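# Hang the picture frame level on the screw shank

## Task

Get the picture frame hanging on the screw, level and unsupported, with it resting on the screw's shank (not its head) at its balance point; the display board is not fixed and must still be standing on its own when you finish.

## Robot and tools

Robot: two arms, left_arm and right_arm, each ending in a two-finger parallel gripper with a wrist camera. Calibrated bases in the scene frame: left_arm at (+0.003, +0.236, +0.049) m, quat_wxyz (+1.000, 0, 0, -0.003); right_arm at (+0.012, -0.304, +0.049) m, quat_wxyz (+1.000, 0, 0, -0.012). A fixed camera stand sits behind the arms. Cameras (all 896x504): cam_head_left and cam_head_right on one rigid bar, plus cam_left_wrist and cam_right_wrist. Camera names do not tell you image sides. Calibration (K, distortion, T_world_to_cam) is supplied; fixed cameras may be off by about 2 degrees and 9 mm, and wrist views can lag while the arm moves.

Frame: one scene frame for everything. Origin at table-top height, halfway between the nominal bases; +x runs out over the table, +y toward left_arm, +z up. Positions are metres; orientations are quaternions written w, x, y, z. On a gripper, the fingers point along its own +z and close along its own y. end_effector_position is the point between the pads, roughly 5 mm short of the fingertips. Reported hand poses can be a few cm off, worse at long reach.

Row: the unit of every motion command is 16 numbers, both arms always included: left_arm x, y, z, qw, qx, qy, qz, opening, then right_arm in the same order. x, y, z, q are an absolute target pose for that gripper in the scene frame, not an offset. opening runs from -1 (closed) to +1 (fully open, 0.070 m). To keep an arm still, resend the exact pose it had when it settled, plus its desired opening; to hold orientation, repeat one fixed target quaternion rather than copying the drifting reading.

execute_actions(actions, cameras): actions holds at most one item. An empty list just reports state (with all images unless cameras says otherwise). An action is {"rows": [...], "steps": n}: 1 to 15 rows, n from 5 to 15 control steps of 1/30 s (default 15); one row per step, the final row repeated to fill. Rejected outright if any target lies over 0.6 m from that arm's last reported position along any of its gripper's axes. A wait is {"steps": n}, n up to 300. Results are sampled 5 steps before an action ends; those steps still run afterwards. cameras: list of names, ["all"], or [] for none.

move(target, speed, blend, grip_force, blocking, cameras): target is one row or a list of up to 15 rows, each an absolute pose pair as above; no distance limit. Grippers travel straight lines, all arms finishing together, lasting 0.5 s to at most 10 s for the whole list; nothing avoids obstacles or the other arm. speed is the path top speed in m/s, 0.002 to 2.2 (default 0.25), rotation limited to twice that in rad/s; one value or one per target. blend (m) rounds corners at intermediate targets; 0 means a full stop at each. grip_force is a per-pad force cap in N, 5 to 20, one value or one per arm; it persists. Opening changes in the first target go out at the start; in later targets they go out on arrival, with all arms pausing until fingers rest. blocking=false returns about 0.5 s after start while motion continues. The result adds a move: line with an ending word (done, off_target, moving, held, fault) and limits (paced = pose was clipped, held = steps were withheld). done means within 3 mm and 2 degrees; neither done nor off_target tells you about contact.

wait(seconds): 0 to 10, sends nothing new, returns early if a running move finishes. stop(): brakes the current move; needs distance, more when fast; fingers keep going. zoom_image(camera, region): region [x0, y0, x1, y1] in image pixels, each side at most 504, on the newest image of that camera. finished_scene(scene): give the current scene number; ends and grades the scene irreversibly, so only call it when the frame hangs level and both it and the board are stable untouched.

Result lines: end_effector_position, end_effector_quat_wxyz, Hand target (pose the controller is currently driving toward), grip_measured (same scale as opening; hidden offset up to about 1 mm), Joint positions (last value is the opening in metres), joint torques (include gravity, noisy, positive toward larger joint value), motor temperatures (omitted when change is under 5 °C), MOTOR HOT at 65 °C, OVER-TEMPERATURE FAULT at 80 °C (arm goes limp 30-60 s), TORQUE FAULT (arm halts 10 s).

Control facts: commanded orientation is clipped to within 32 degrees of the measured one each step; position is favoured when both cannot be met. Joints move at most 3 rad/s. Joint ranges (rad): waist -2.618 to 2.618, shoulder 0.000 to 3.140, elbow -2.967 to 0.000 (straight at -2.831), forearm roll -1.745 to 1.745, wrist pitch -1.220 to 1.220, wrist roll -2.094 to 2.094. Contact load limits (N m): waist, shoulder, elbow 21.6; forearm roll, wrist pitch, wrist roll 7.52, but those three motors give only about 4 N m, so a heavy held object can make the wrist sag.

Gripping: closing fully takes about 1 s. Note grip_measured when the pads first touch; commanding about 0.05 below it gives full force, less gives a gentler grip.

Avoid: dropping the frame or releasing it while it still moves; knocking the loose display board over; anything leaving the table; fast or deep contact (speed and overshoot past contact both raise force); paths near an arm's own base (go around); arms touching each other or a gripper closing on the other arm's fingers; long stretched or strained holds that heat motors. Loose objects may occasionally be nudged by outside pushes. Time spent thinking counts as robot time.

Each tool is called by a JSON object that holds its "api" and its "payload", one argument or row to a line.

## Session

{"api": "execute_actions", "payload": {
  "actions": []
}}

Scene clock: 0.00 s of 4500.00 s.
left_arm: end_effector_position=(+0.3510, +0.5999, +0.2155) grip_measured=+0.59 end_effector_quat_wxyz=(+0.247, -0.380, +0.744, +0.491) | right_arm: end_effector_position=(+0.3748, -0.3621, +0.2306) grip_measured=+0.98 end_effector_quat_wxyz=(+0.266, -0.127, +0.954, +0.046)
Joint positions: left_arm=[0.435 2.012 -1.399 1.391 1.016 -1.325 0.056] | right_arm=[-0.326 1.505 -1.187 0.405 0.93 -0.792 0.069]
Joint torques (N m): no reading
Motor temperatures (°C): left_arm=[31 31 32 33 36 30] | right_arm=[30 30 33 35 39 32]
Hand target: left_arm +0.3510, +0.5999, +0.2155; +0.247, -0.380, +0.744, +0.491 | right_arm +0.3748, -0.3621, +0.2306; +0.266, -0.127, +0.954, +0.046

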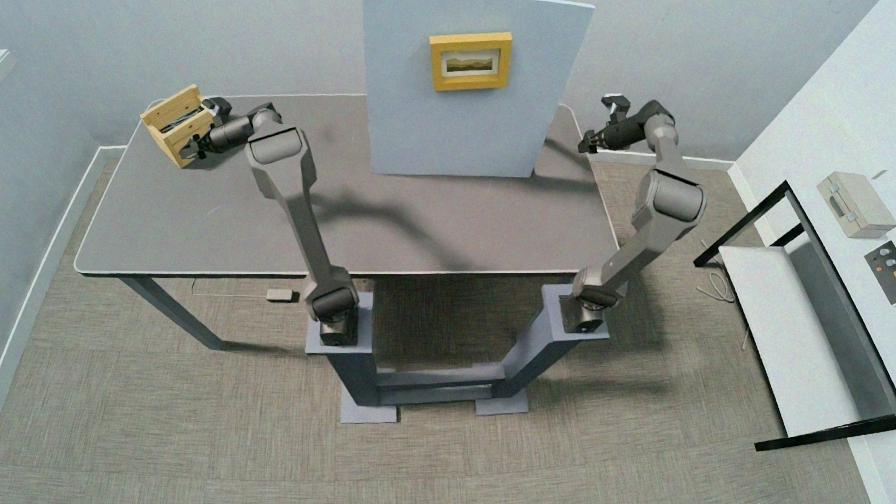

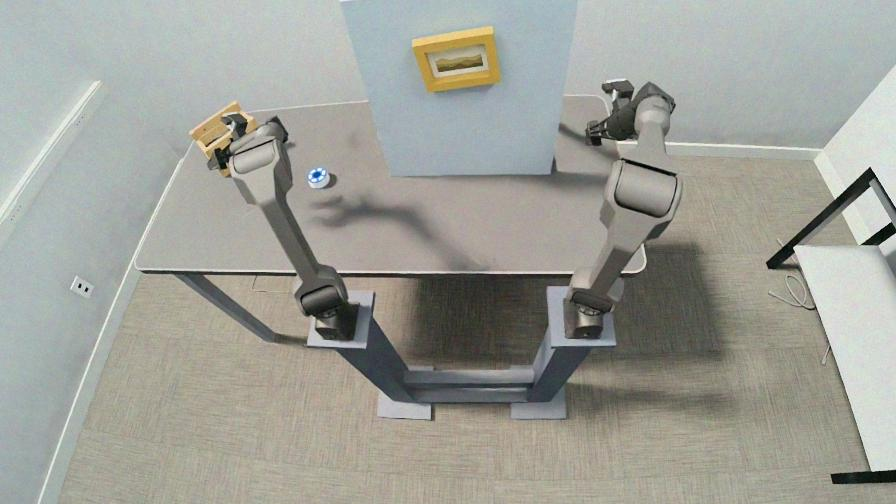

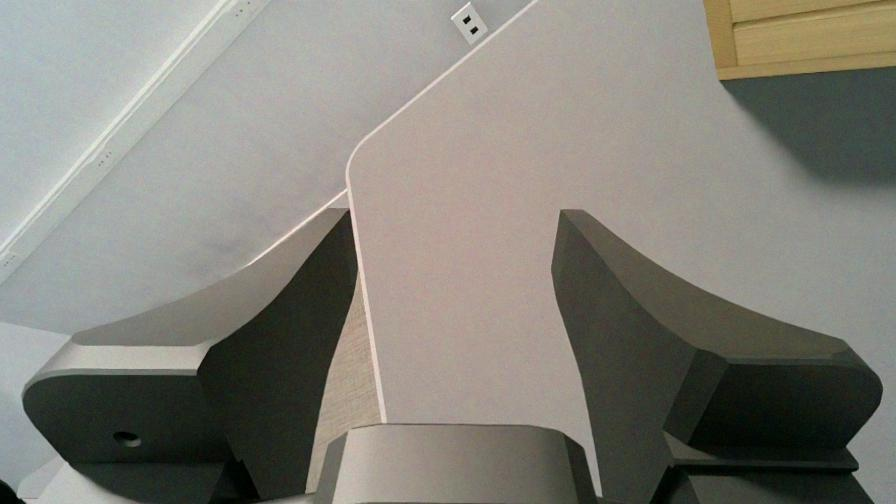

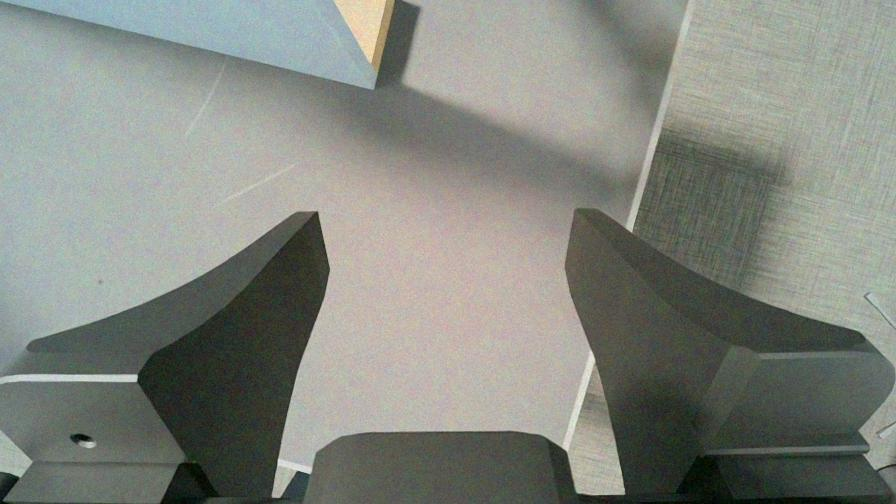

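{"api": "zoom_image", "payload": {
  "camera": "cam_head_left",
  "region": [360, 0, 600, 190]
}}

{"api": "zoom_image", "payload": {
  "camera": "cam_head_right",
  "region": [340, 0, 580, 190]
}}

{"api": "zoom_image", "payload": {
  "camera": "cam_head_left",
  "region": [410, 20, 530, 100]
}}

{"api": "zoom_image", "payload": {
  "camera": "cam_head_right",
  "region": [395, 15, 515, 95]
}}

Scaled by 2.100 from the camera's 896x504 image, which has a finer 1280x720 frame.

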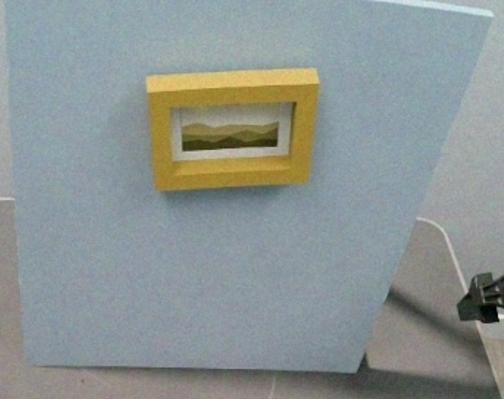

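Scaled by 2.100 from the camera's 896x504 image, which has a finer 1280x720 frame.

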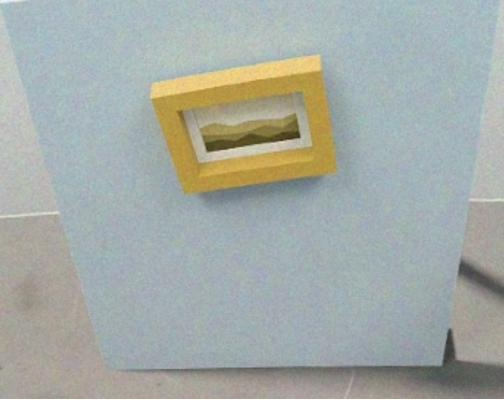

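Scaled by 4.200 from the camera's 896x504 image, which has a finer 1280x720 frame.

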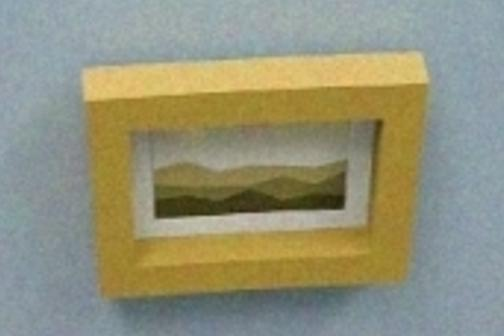

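Scaled by 4.200 from the camera's 896x504 image, which has a finer 1280x720 frame.

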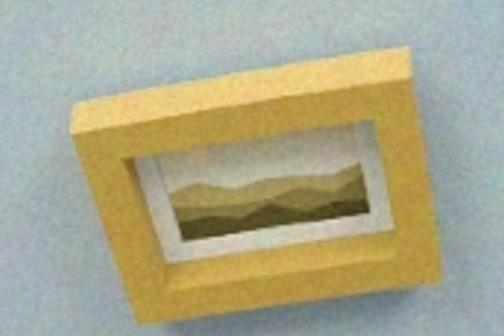

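{"api": "move", "payload": {
  "target": [
    [0.29,0.43,0.42,0.897,0,0.4415,0,0.6, 0.40,-0.43,0.34,0.3135,0.3135,0.633,0.633,0.98],
    [0.27,0.03,0.44,0.897,0,0.4415,0,0.6, 0.478,-0.36,0.44,0.3135,0.3135,0.633,0.633,0.98]
  ],
  "blend": 0.03,
  "speed": 0.4,
  "cameras": ["cam_left_wrist","cam_right_wrist","cam_head_left"]
}}

Scene clock: 18.93 s of 4500.00 s.
left_arm: end_effector_position=(+0.2702, +0.0304, +0.4405) grip_measured=+0.60 end_effector_quat_wxyz=(+0.843, +0.124, +0.519, -0.061) | right_arm: end_effector_position=(+0.4782, -0.3596, +0.4403) grip_measured=+0.98 end_effector_quat_wxyz=(+0.318, +0.318, +0.632, +0.631)
Joint positions: left_arm=[-1.085 1.204 -0.604 -0.748 -1.217 0.878 0.056] | right_arm=[-0.553 1.764 -1.586 1.604 1.216 -0.096 0.069]
Joint torques (N m): left_arm=[-0.23 -2.55 -3.35 0.35 -1.09 -0.12] | right_arm=[-0.53 -7.96 -3.45 1.07 0.14 -0.21]
Hand target: left_arm +0.2702, +0.0302, +0.4403; +0.843, +0.124, +0.520, -0.061 | right_arm +0.4781, -0.3598, +0.4400; +0.318, +0.319, +0.632, +0.631
Off the commanded pose: left_arm 0.001 m, 19 deg | right_arm 0.000 m, 1 deg.
joint sent to its limit (left arm) — joint 5 (wrist pitch), lower limit.
joint sent to its limit (right arm) — joint 5 (wrist pitch), upper limit.
Kept back: nothing.
move: off_target (left_arm); limits=paced
camera_calibration:
cam_left_wrist: T_world_to_cam=[[-0.206547, -0.967564, -0.145458, 0.152865], [-0.10794, 0.170289, -0.979464, 0.456005], [0.972465, -0.186604, -0.139611, -0.0739307], [0, 0, 0, 1]] pos_world=[0.15269, 0.0564581, 0.458555]
cam_right_wrist: T_world_to_cam=[[-0.0319154, 0.0249059, -0.99918, 0.464786], [-0.961372, 0.272687, 0.0375049, 0.534977], [0.273397, 0.96178, 0.0152409, 0.326832], [0, 0, 0, 1]] pos_world=[0.43979, -0.471798, 0.439359]
Images, in order (width x height): cam_head_left 896x504, cam_left_wrist 896x504, cam_right_wrist 896x504.

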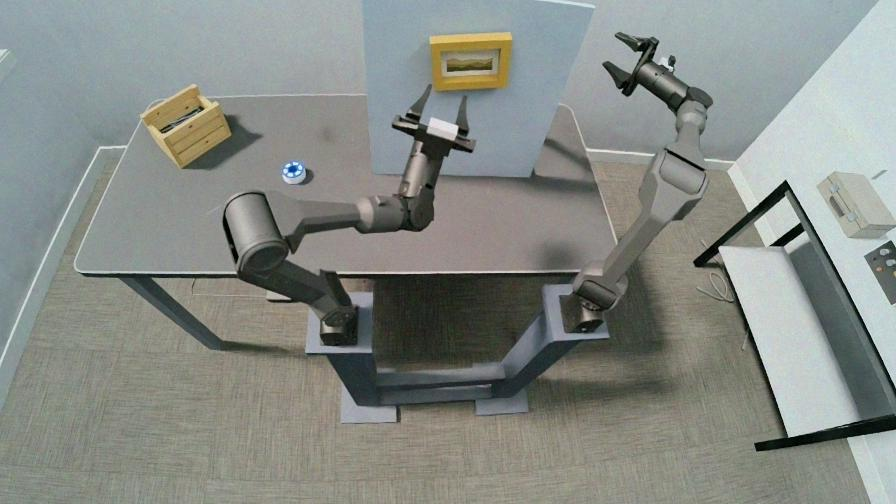

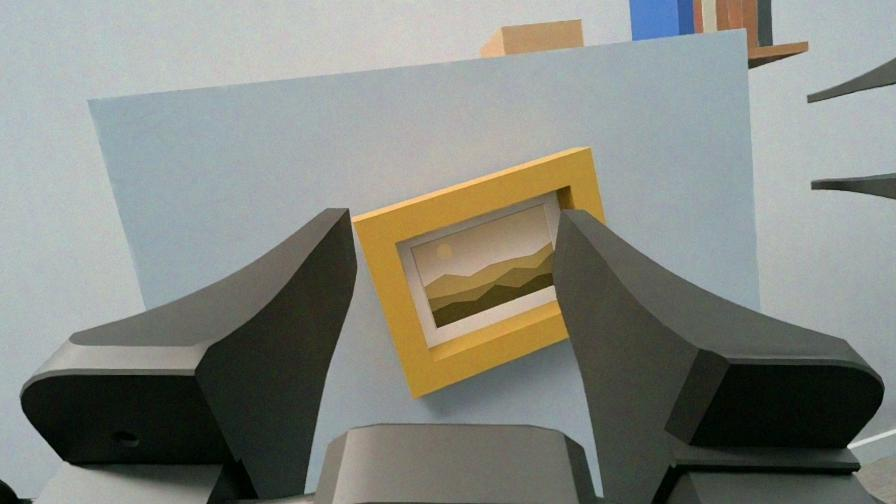

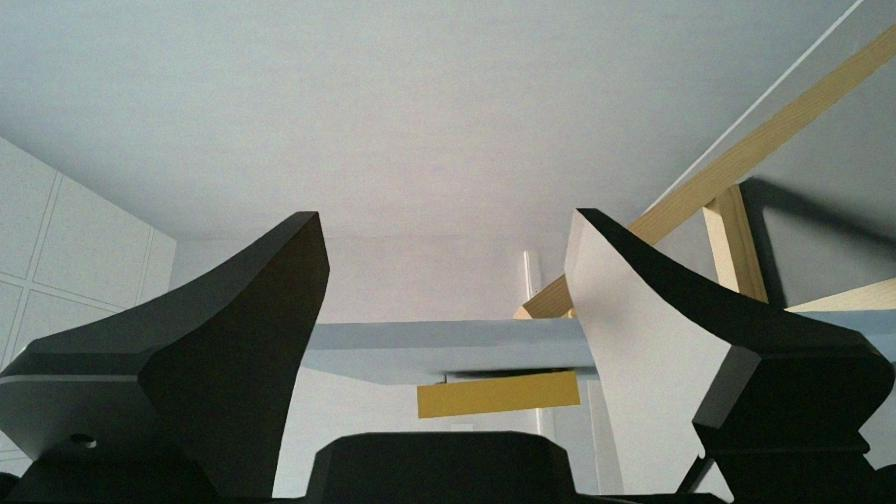

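{"api": "zoom_image", "payload": {
  "camera": "cam_right_wrist",
  "region": [390, 310, 610, 430]
}}

{"api": "zoom_image", "payload": {
  "camera": "cam_left_wrist",
  "region": [330, 130, 630, 410]
}}

{"api": "zoom_image", "payload": {
  "camera": "cam_right_wrist",
  "region": [400, 350, 500, 420]
}}

Scaled by 2.291 from the camera's 896x504 image, which has a finer 1280x720 frame.

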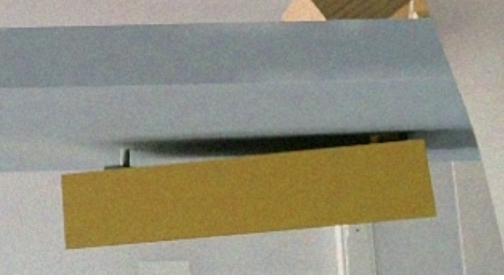

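Scaled by 1.680 from the camera's 896x504 image, which has a finer 1280x720 frame.

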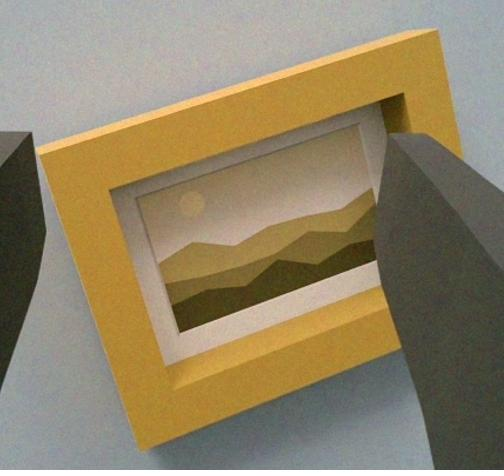

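Scaled by 5.040 from the camera's 896x504 image, which has a finer 1280x720 frame.

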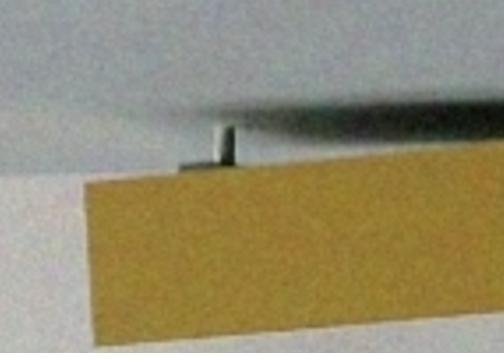

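{"api": "move", "payload": {
  "target": [
    [0.28,-0.016,0.453,0.540,0.457,0.540,0.457,0.4, 0.4782,-0.3596,0.4403,0.318,0.318,0.632,0.631,0.98],
    [0.355,-0.016,0.453,0.540,0.457,0.540,0.457,0.4, 0.4782,-0.3596,0.4403,0.318,0.318,0.632,0.631,0.98]
  ],
  "blend": 0.02,
  "speed": 0.35,
  "cameras": ["cam_left_wrist","cam_right_wrist","cam_head_left","cam_head_right"]
}}

{"api": "zoom_image", "payload": {
  "camera": "cam_left_wrist",
  "region": [200, 60, 704, 340]
}}

Scene clock: 25.60 s of 4500.00 s.
left_arm: end_effector_position=(+0.3551, -0.0161, +0.4525) grip_measured=+0.40 end_effector_quat_wxyz=(+0.704, +0.396, +0.447, +0.384) | right_arm: end_effector_position=(+0.4782, -0.3596, +0.4403) grip_measured=+0.98 end_effector_quat_wxyz=(+0.318, +0.318, +0.632, +0.631)
Joint positions: left_arm=[-0.952 1.464 -1.019 -0.891 -0.967 2.088 0.049] | right_arm=[-0.553 1.764 -1.586 1.604 1.216 -0.096 0.069]
Joint torques (N m): left_arm=[0.46 -6.49 -2.61 0.58 -0.77 -0.04] | right_arm=[0.67 -6.81 -4.57 0.91 -0.02 0.18]
Hand target: left_arm +0.3552, -0.0159, +0.4527; +0.704, +0.396, +0.447, +0.384 | right_arm +0.4782, -0.3596, +0.4403; +0.318, +0.318, +0.632, +0.631
Off the commanded pose: left_arm 0.001 m, 24 deg | right_arm 0.000 m, 0 deg.
joint sent to its limit (left arm) — joint 6 (wrist roll), upper limit.
joint sent to its limit (right arm) — joint 5 (wrist pitch), upper limit.
Kept back: nothing.
move: off_target (left_arm)
camera_calibration:
cam_left_wrist: T_world_to_cam=[[0.211033, -0.385722, -0.898155, 0.328784], [-0.270228, 0.860017, -0.432837, 0.306242], [0.939384, 0.334049, 0.077259, -0.241473], [0, 0, 0, 1]] pos_world=[0.240207, -0.0558896, 0.446508]
cam_right_wrist: T_world_to_cam=[[-0.0319154, 0.0249059, -0.99918, 0.464786], [-0.961372, 0.272687, 0.0375049, 0.534977], [0.273397, 0.96178, 0.0152409, 0.326832], [0, 0, 0, 1]] pos_world=[0.43979, -0.471798, 0.439359]

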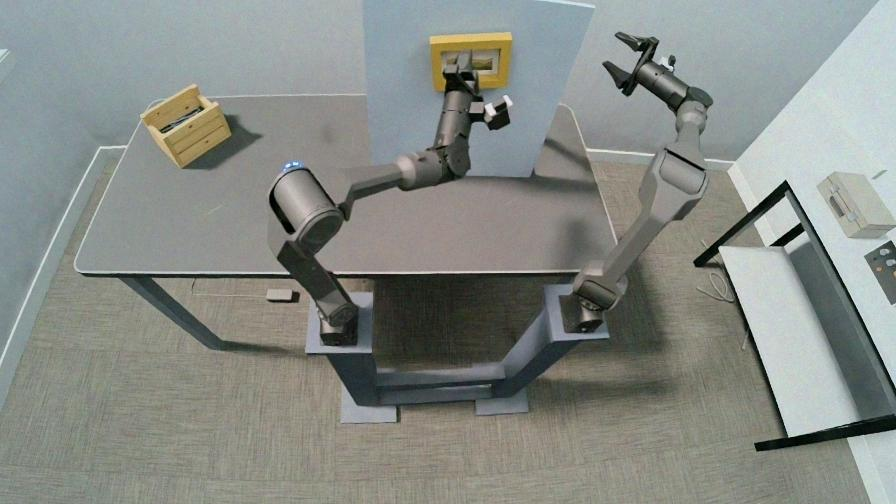

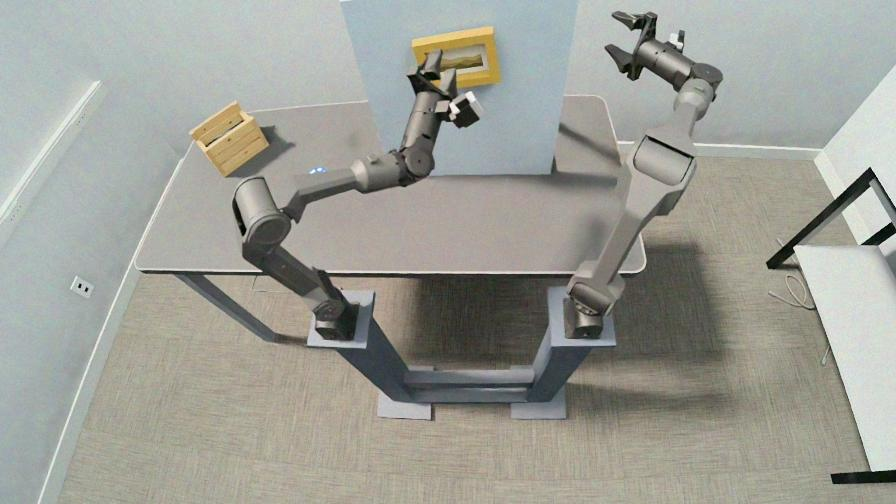

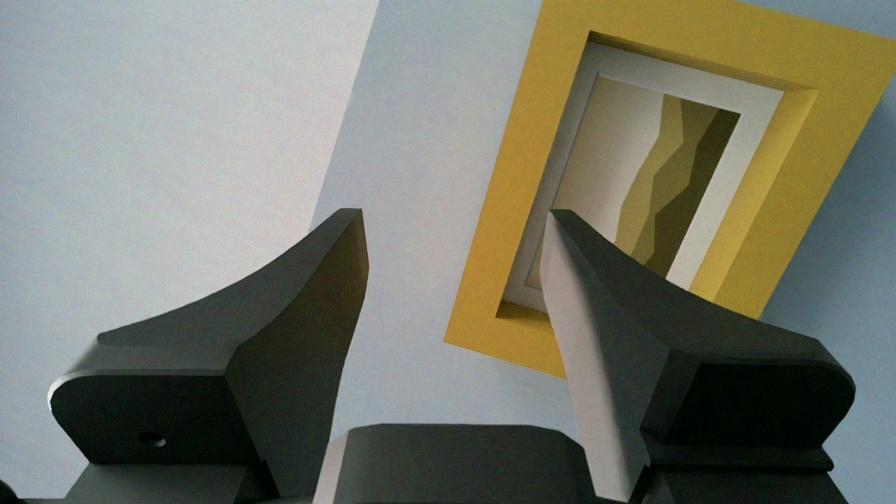

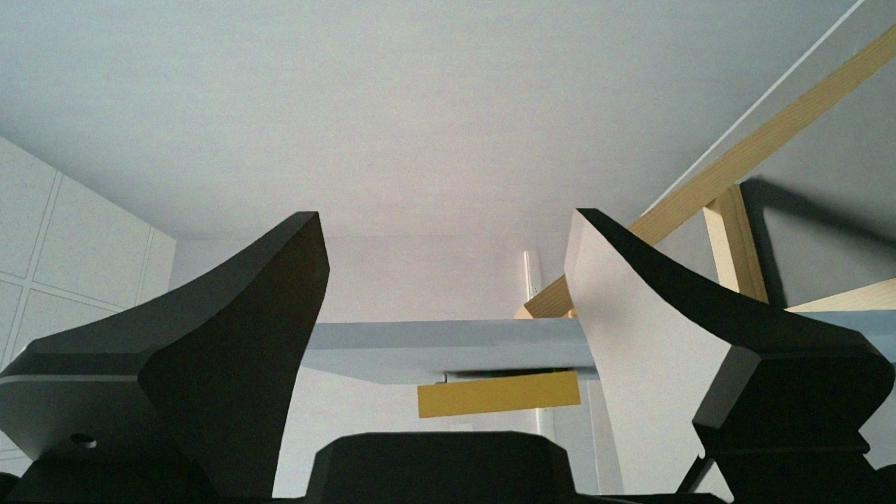

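Scaled by 1.000.

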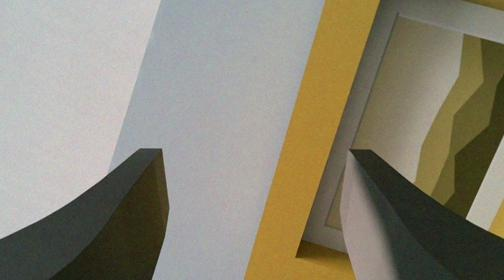

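{"api": "move", "payload": {
  "target": [
    [0.28,-0.016,0.453,0.457,-0.540,0.457,-0.540,0.4, 0.4782,-0.3596,0.4403,0.318,0.318,0.632,0.631,0.98],
    [0.355,-0.016,0.453,0.457,-0.540,0.457,-0.540,0.4, 0.4782,-0.3596,0.4403,0.318,0.318,0.632,0.631,0.98]
  ],
  "blend": 0.01,
  "speed": [0.6,0.3],
  "cameras": ["cam_left_wrist","cam_head_left","cam_head_right"]
}}

{"api": "zoom_image", "payload": {
  "camera": "cam_head_left",
  "region": [410, 20, 530, 100]
}}

{"api": "zoom_image", "payload": {
  "camera": "cam_head_right",
  "region": [395, 15, 515, 95]
}}

Scene clock: 29.50 s of 4500.00 s.
left_arm: end_effector_position=(+0.3553, -0.0161, +0.4530) grip_measured=+0.40 end_effector_quat_wxyz=(-0.457, +0.540, -0.457, +0.540) | right_arm: end_effector_position=(+0.4782, -0.3596, +0.4403) grip_measured=+0.98 end_effector_quat_wxyz=(+0.318, +0.318, +0.632, +0.631)
Joint positions: left_arm=[-1.09 1.549 -1.367 -1.522 -1.098 -0.273 0.049] | right_arm=[-0.553 1.764 -1.586 1.604 1.216 -0.096 0.069]
Joint torques (N m): left_arm=[-0.86 -6.33 -2.58 0.68 -0.41 0.07] | right_arm=[0.69 -6.17 -4.62 0.9 -0.06 0.18]
Hand target: left_arm +0.3550, -0.0160, +0.4530; -0.457, +0.540, -0.457, +0.540 | right_arm +0.4782, -0.3596, +0.4403; +0.318, +0.318, +0.632, +0.631
Off the commanded pose: left_arm 0.000 m, 0 deg | right_arm 0.000 m, 0 deg.
joint sent to its limit (right arm) — joint 5 (wrist pitch), upper limit.
Kept back: nothing.
move: done
camera_calibration:
cam_left_wrist: T_world_to_cam=[[0.0229714, 0.154201, 0.987772, -0.449619], [-0.559689, -0.816703, 0.140512, 0.122649], [0.828384, -0.556073, 0.0675441, -0.212168], [0, 0, 0, 1]] pos_world=[0.254731, 0.0515187, 0.441219]
Images, in order (width x height): cam_head_left 896x504, cam_head_right 896x504, cam_left_wrist 896x504.

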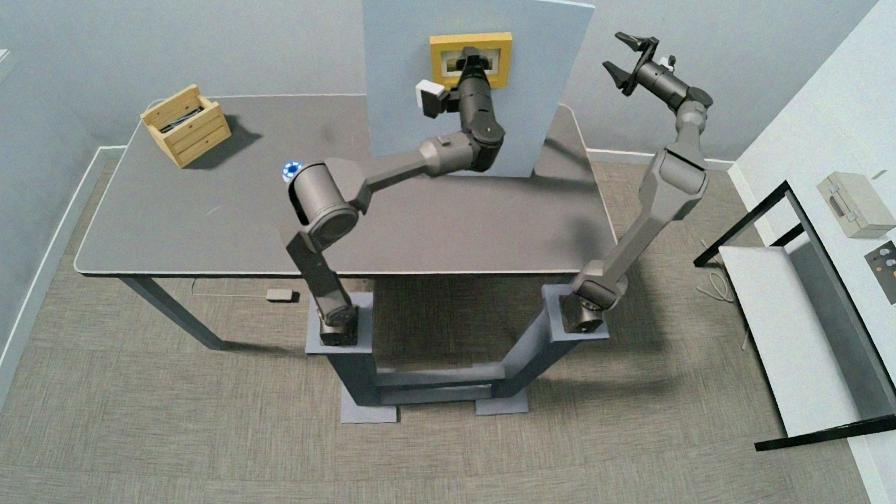

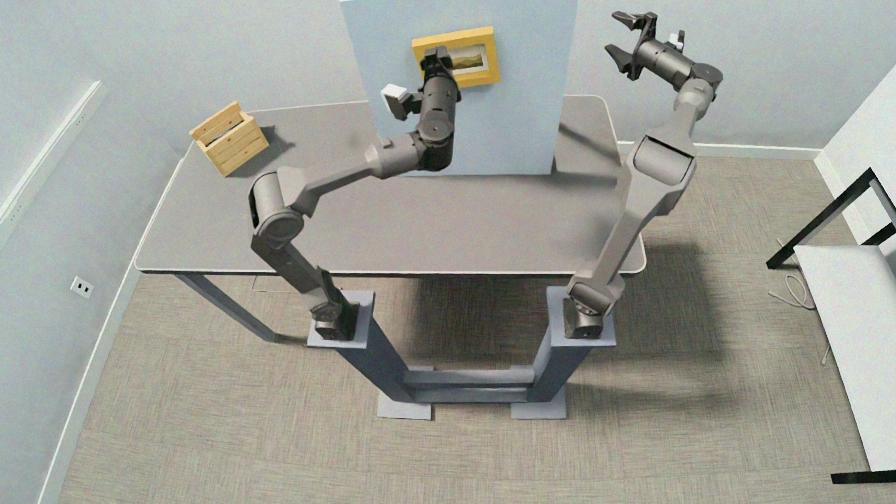

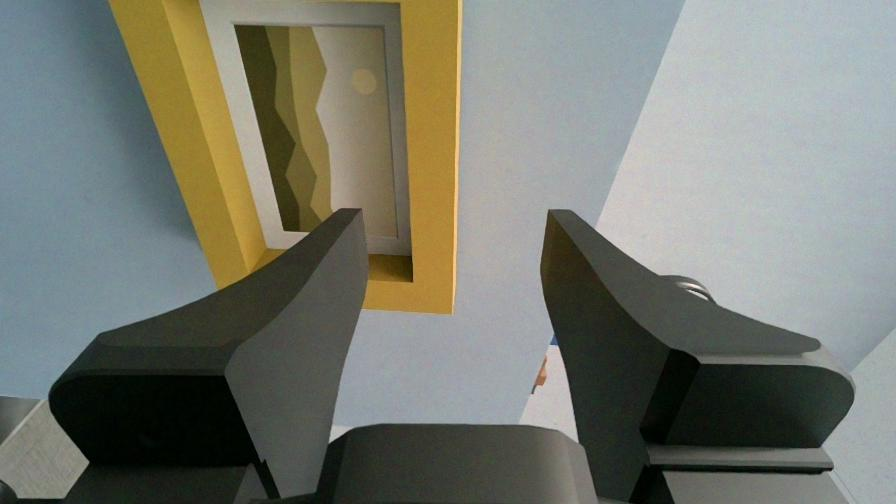

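Scaled by 4.200 from the camera's 896x504 image, which has a finer 1280x720 frame.

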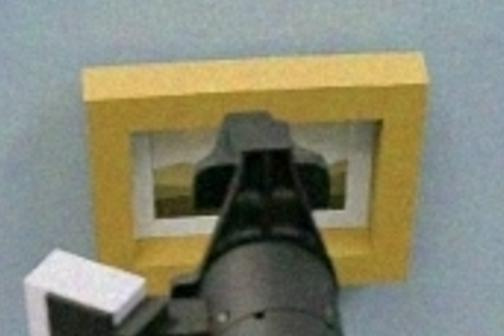

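Scaled by 4.200 from the camera's 896x504 image, which has a finer 1280x720 frame.

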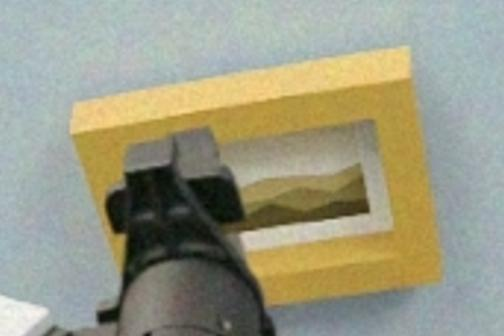

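{"api": "move", "payload": {
  "target": [0.405,-0.016,0.446,0.457,-0.540,0.457,-0.540,0.4, 0.4782,-0.3596,0.4403,0.318,0.318,0.632,0.631,0.98],
  "speed": 0.15,
  "cameras": ["cam_left_wrist","cam_right_wrist"]
}}

{"api": "zoom_image", "payload": {
  "camera": "cam_left_wrist",
  "region": [300, 100, 650, 300]
}}

{"api": "zoom_image", "payload": {
  "camera": "cam_right_wrist",
  "region": [390, 310, 610, 430]
}}

Scene clock: 32.37 s of 4500.00 s.
left_arm: end_effector_position=(+0.4056, -0.0160, +0.4455) grip_measured=+0.40 end_effector_quat_wxyz=(-0.457, +0.540, -0.457, +0.539) | right_arm: end_effector_position=(+0.4782, -0.3596, +0.4403) grip_measured=+0.98 end_effector_quat_wxyz=(+0.318, +0.318, +0.632, +0.631)
Joint positions: left_arm=[-0.945 1.642 -1.448 -1.496 -0.955 -0.296 0.049] | right_arm=[-0.553 1.764 -1.586 1.604 1.216 -0.096 0.069]
Joint torques (N m): left_arm=[-0.52 -7.21 -2.84 0.83 -0.44 -0.05] | right_arm=[0.66 -6.23 -4.57 0.91 -0.06 0.18]
Hand target: left_arm +0.4050, -0.0160, +0.4460; -0.457, +0.540, -0.457, +0.540 | right_arm +0.4782, -0.3596, +0.4403; +0.318, +0.318, +0.632, +0.631
Off the commanded pose: left_arm 0.001 m, 0 deg | right_arm 0.000 m, 0 deg.
joint sent to its limit (right arm) — joint 5 (wrist pitch), upper limit.
Kept back: nothing.
move: done
camera_calibration:
cam_left_wrist: T_world_to_cam=[[0.0241242, 0.15399, 0.987778, -0.443824], [-0.559394, -0.816821, 0.141001, 0.151627], [0.828551, -0.555959, 0.0664359, -0.252857], [0, 0, 0, 1]] pos_world=[0.305031, 0.0516188, 0.433818]
cam_right_wrist: T_world_to_cam=[[-0.0319154, 0.0249059, -0.99918, 0.464786], [-0.961372, 0.272687, 0.0375049, 0.534977], [0.273397, 0.96178, 0.0152409, 0.326832], [0, 0, 0, 1]] pos_world=[0.43979, -0.471798, 0.439359]
Images, in order (width x height): cam_left_wrist 896x504, cam_right_wrist 896x504.

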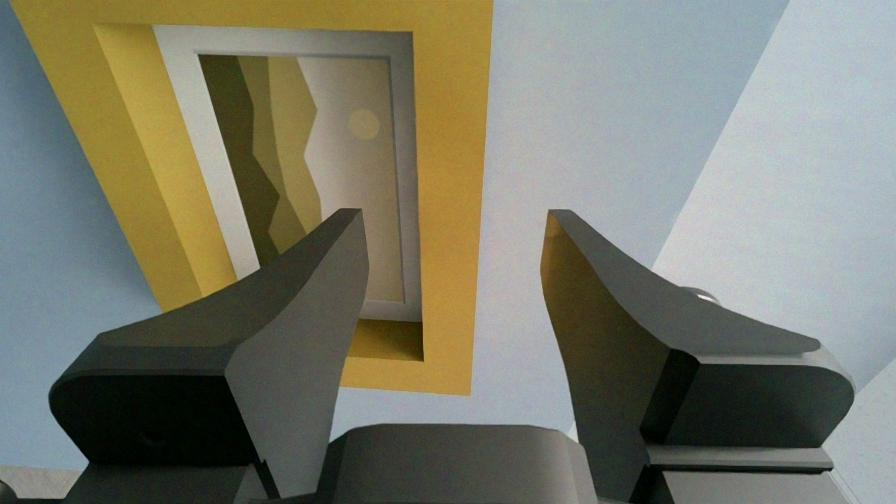

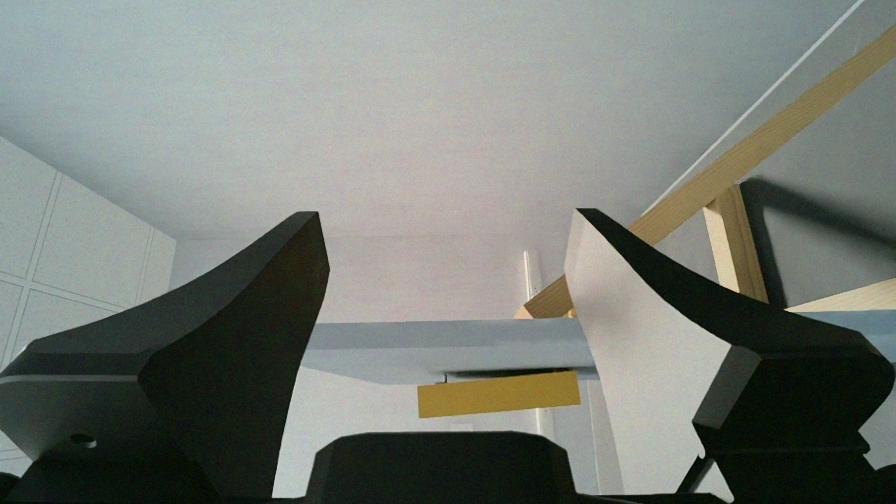

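Scaled by 1.440 from the camera's 896x504 image, which has a finer 1280x720 frame.

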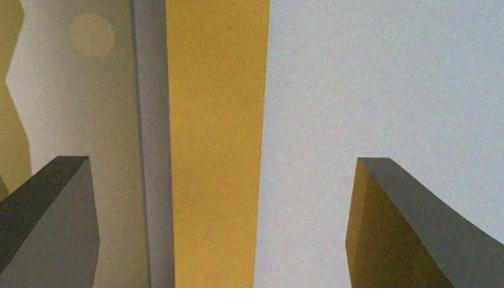

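Scaled by 2.291 from the camera's 896x504 image, which has a finer 1280x720 frame.

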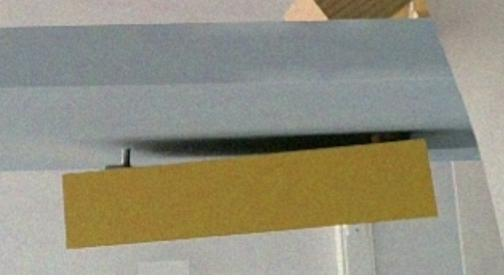

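{"api": "move", "payload": {
  "target": [0.433,-0.016,0.446,0.457,-0.540,0.457,-0.540,0.4, 0.4782,-0.3596,0.4403,0.318,0.318,0.632,0.631,0.98],
  "speed": 0.08,
  "cameras": ["cam_left_wrist","cam_right_wrist"]
}}

{"api": "zoom_image", "payload": {
  "camera": "cam_left_wrist",
  "region": [300, 100, 650, 300]
}}

{"api": "zoom_image", "payload": {
  "camera": "cam_right_wrist",
  "region": [390, 310, 610, 430]
}}

Scene clock: 34.07 s of 4500.00 s.
left_arm: end_effector_position=(+0.4334, -0.0159, +0.4460) grip_measured=+0.40 end_effector_quat_wxyz=(-0.457, +0.540, -0.457, +0.540) | right_arm: end_effector_position=(+0.4782, -0.3596, +0.4403) grip_measured=+0.98 end_effector_quat_wxyz=(+0.318, +0.318, +0.632, +0.631)
Joint positions: left_arm=[-0.876 1.702 -1.526 -1.497 -0.885 -0.282 0.049] | right_arm=[-0.553 1.764 -1.586 1.604 1.216 -0.096 0.069]
Joint torques (N m): left_arm=[-0.82 -6.91 -2.91 0.59 -0.45 0.04] | right_arm=[0.67 -6.21 -4.59 0.9 -0.06 0.18]
Hand target: left_arm +0.4330, -0.0160, +0.4460; -0.457, +0.540, -0.457, +0.540 | right_arm +0.4782, -0.3596, +0.4403; +0.318, +0.318, +0.632, +0.631
Off the commanded pose: left_arm 0.000 m, 0 deg | right_arm 0.000 m, 0 deg.
joint sent to its limit (right arm) — joint 5 (wrist pitch), upper limit.
Kept back: nothing.
move: done
camera_calibration:
cam_left_wrist: T_world_to_cam=[[0.0231461, 0.154703, 0.98769, -0.44448], [-0.560001, -0.816406, 0.140998, 0.167399], [0.828168, -0.556371, 0.067737, -0.276271], [0, 0, 0, 1]] pos_world=[0.33283, 0.0517186, 0.434119]
cam_right_wrist: T_world_to_cam=[[-0.0319154, 0.0249059, -0.99918, 0.464786], [-0.961372, 0.272687, 0.0375049, 0.534977], [0.273397, 0.96178, 0.0152409, 0.326832], [0, 0, 0, 1]] pos_world=[0.43979, -0.471798, 0.439359]
Images, in order (width x height): cam_left_wrist 896x504, cam_right_wrist 896x504.

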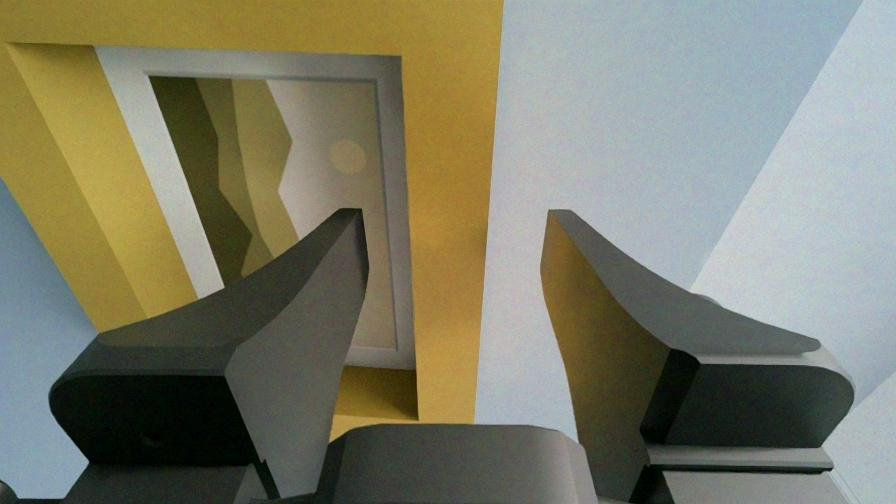

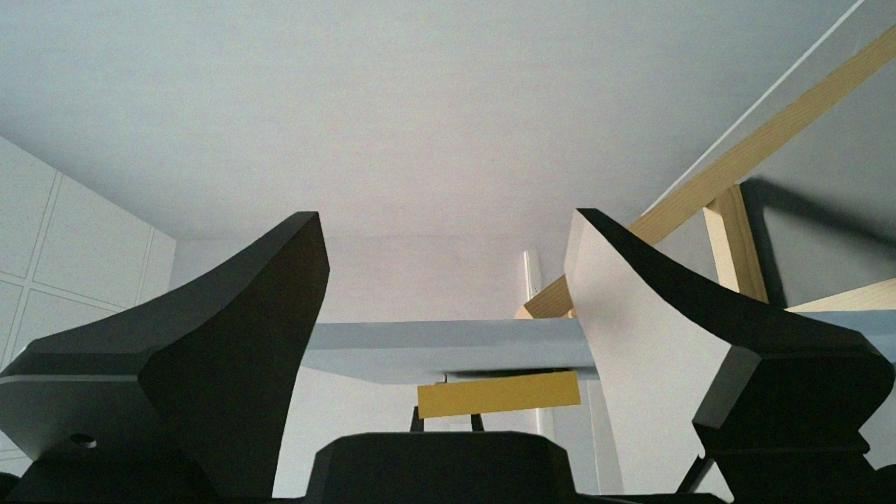

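Scaled by 1.440 from the camera's 896x504 image, which has a finer 1280x720 frame.

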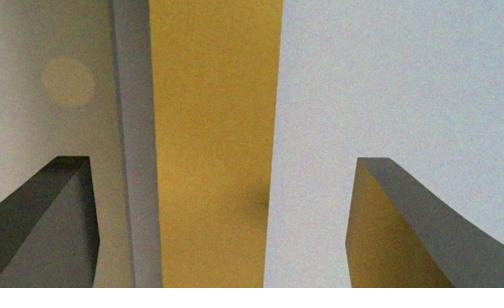

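Scaled by 2.291 from the camera's 896x504 image, which has a finer 1280x720 frame.

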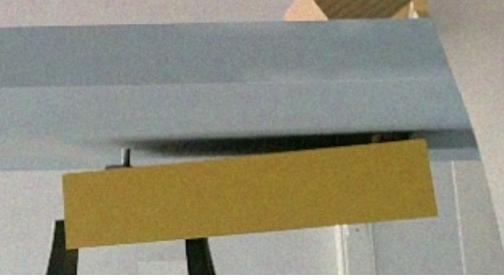

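{"api": "move", "payload": {
  "target": [
    [0.4365,-0.016,0.446,0.457,-0.540,0.457,-0.540,0.4, 0.4782,-0.3596,0.4403,0.318,0.318,0.632,0.631,0.98],
    [0.4365,-0.016,0.446,0.457,-0.540,0.457,-0.540,-0.65, 0.4782,-0.3596,0.4403,0.318,0.318,0.632,0.631,0.98]
  ],
  "speed": 0.08,
  "grip_force": 15,
  "cameras": ["cam_left_wrist","cam_right_wrist"]
}}

{"api": "zoom_image", "payload": {
  "camera": "cam_right_wrist",
  "region": [390, 310, 610, 430]
}}

Scene clock: 36.03 s of 4500.00 s.
left_arm: end_effector_position=(+0.4364, -0.0162, +0.4458) grip_measured=-0.45 end_effector_quat_wxyz=(-0.456, +0.540, -0.457, +0.540) | right_arm: end_effector_position=(+0.4782, -0.3596, +0.4403) grip_measured=+0.98 end_effector_quat_wxyz=(+0.318, +0.318, +0.632, +0.631)
Joint positions: left_arm=[-0.869 1.71 -1.536 -1.499 -0.877 -0.28 0.019] | right_arm=[-0.553 1.764 -1.586 1.604 1.216 -0.096 0.069]
Joint torques (N m): left_arm=[0.06 -7.04 -3.74 0.93 -0.17 0] | right_arm=[0.71 -6.21 -4.59 0.91 -0.06 0.18]
Hand target: left_arm +0.4365, -0.0160, +0.4460; -0.457, +0.540, -0.457, +0.540 | right_arm +0.4782, -0.3596, +0.4403; +0.318, +0.318, +0.632, +0.631
Off the commanded pose: left_arm 0.000 m, 0 deg | right_arm 0.000 m, 0 deg.
joint sent to its limit (right arm) — joint 5 (wrist pitch), upper limit.
Kept back: nothing.
grip_force (N): 15, 15
move: done
camera_calibration:
cam_left_wrist: T_world_to_cam=[[0.0240709, 0.154842, 0.987646, -0.444721], [-0.5604, -0.816029, 0.141594, 0.168841], [0.827872, -0.556885, 0.0671307, -0.278553], [0, 0, 0, 1]] pos_world=[0.33593, 0.0515184, 0.434019]
cam_right_wrist: T_world_to_cam=[[-0.0319154, 0.0249059, -0.99918, 0.464786], [-0.961372, 0.272687, 0.0375049, 0.534977], [0.273397, 0.96178, 0.0152409, 0.326832], [0, 0, 0, 1]] pos_world=[0.43979, -0.471798, 0.439359]
Images, in order (width x height): cam_left_wrist 896x504, cam_right_wrist 896x504.

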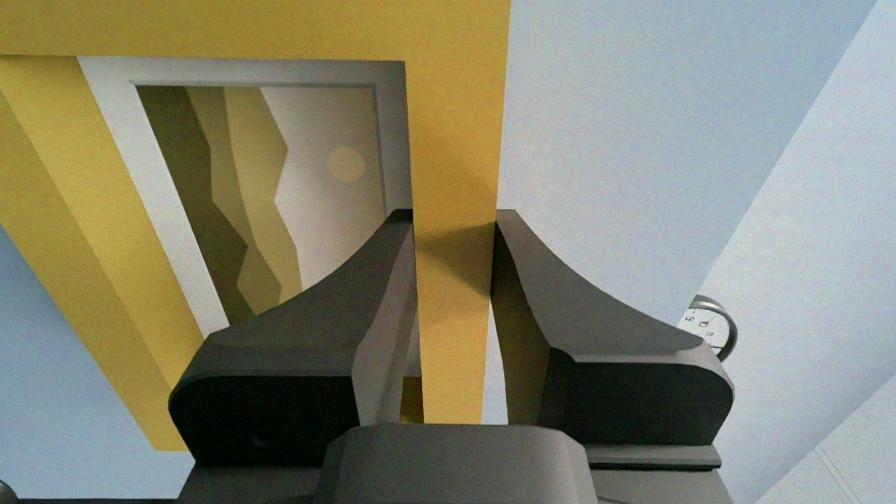

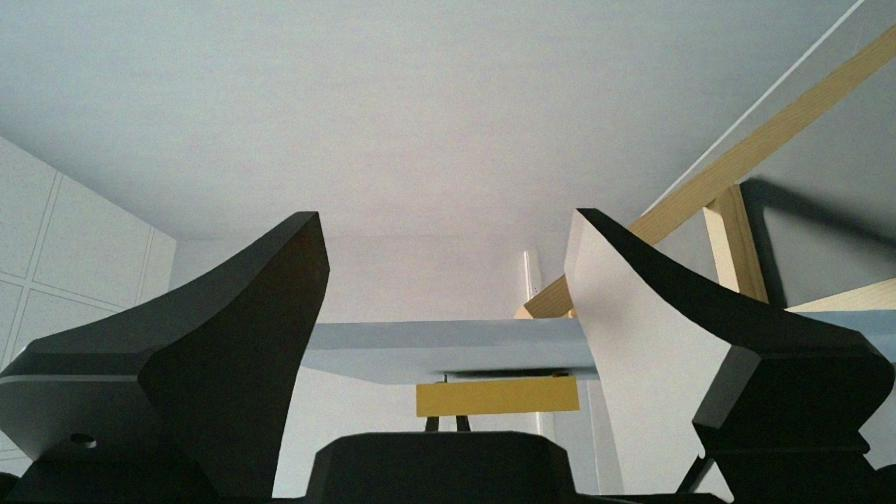

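Scaled by 2.291 from the camera's 896x504 image, which has a finer 1280x720 frame.

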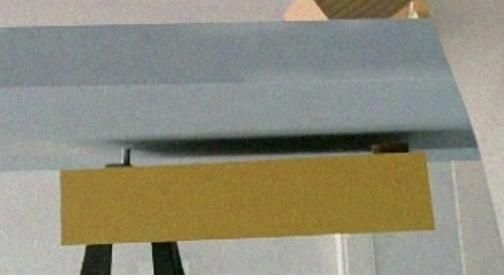

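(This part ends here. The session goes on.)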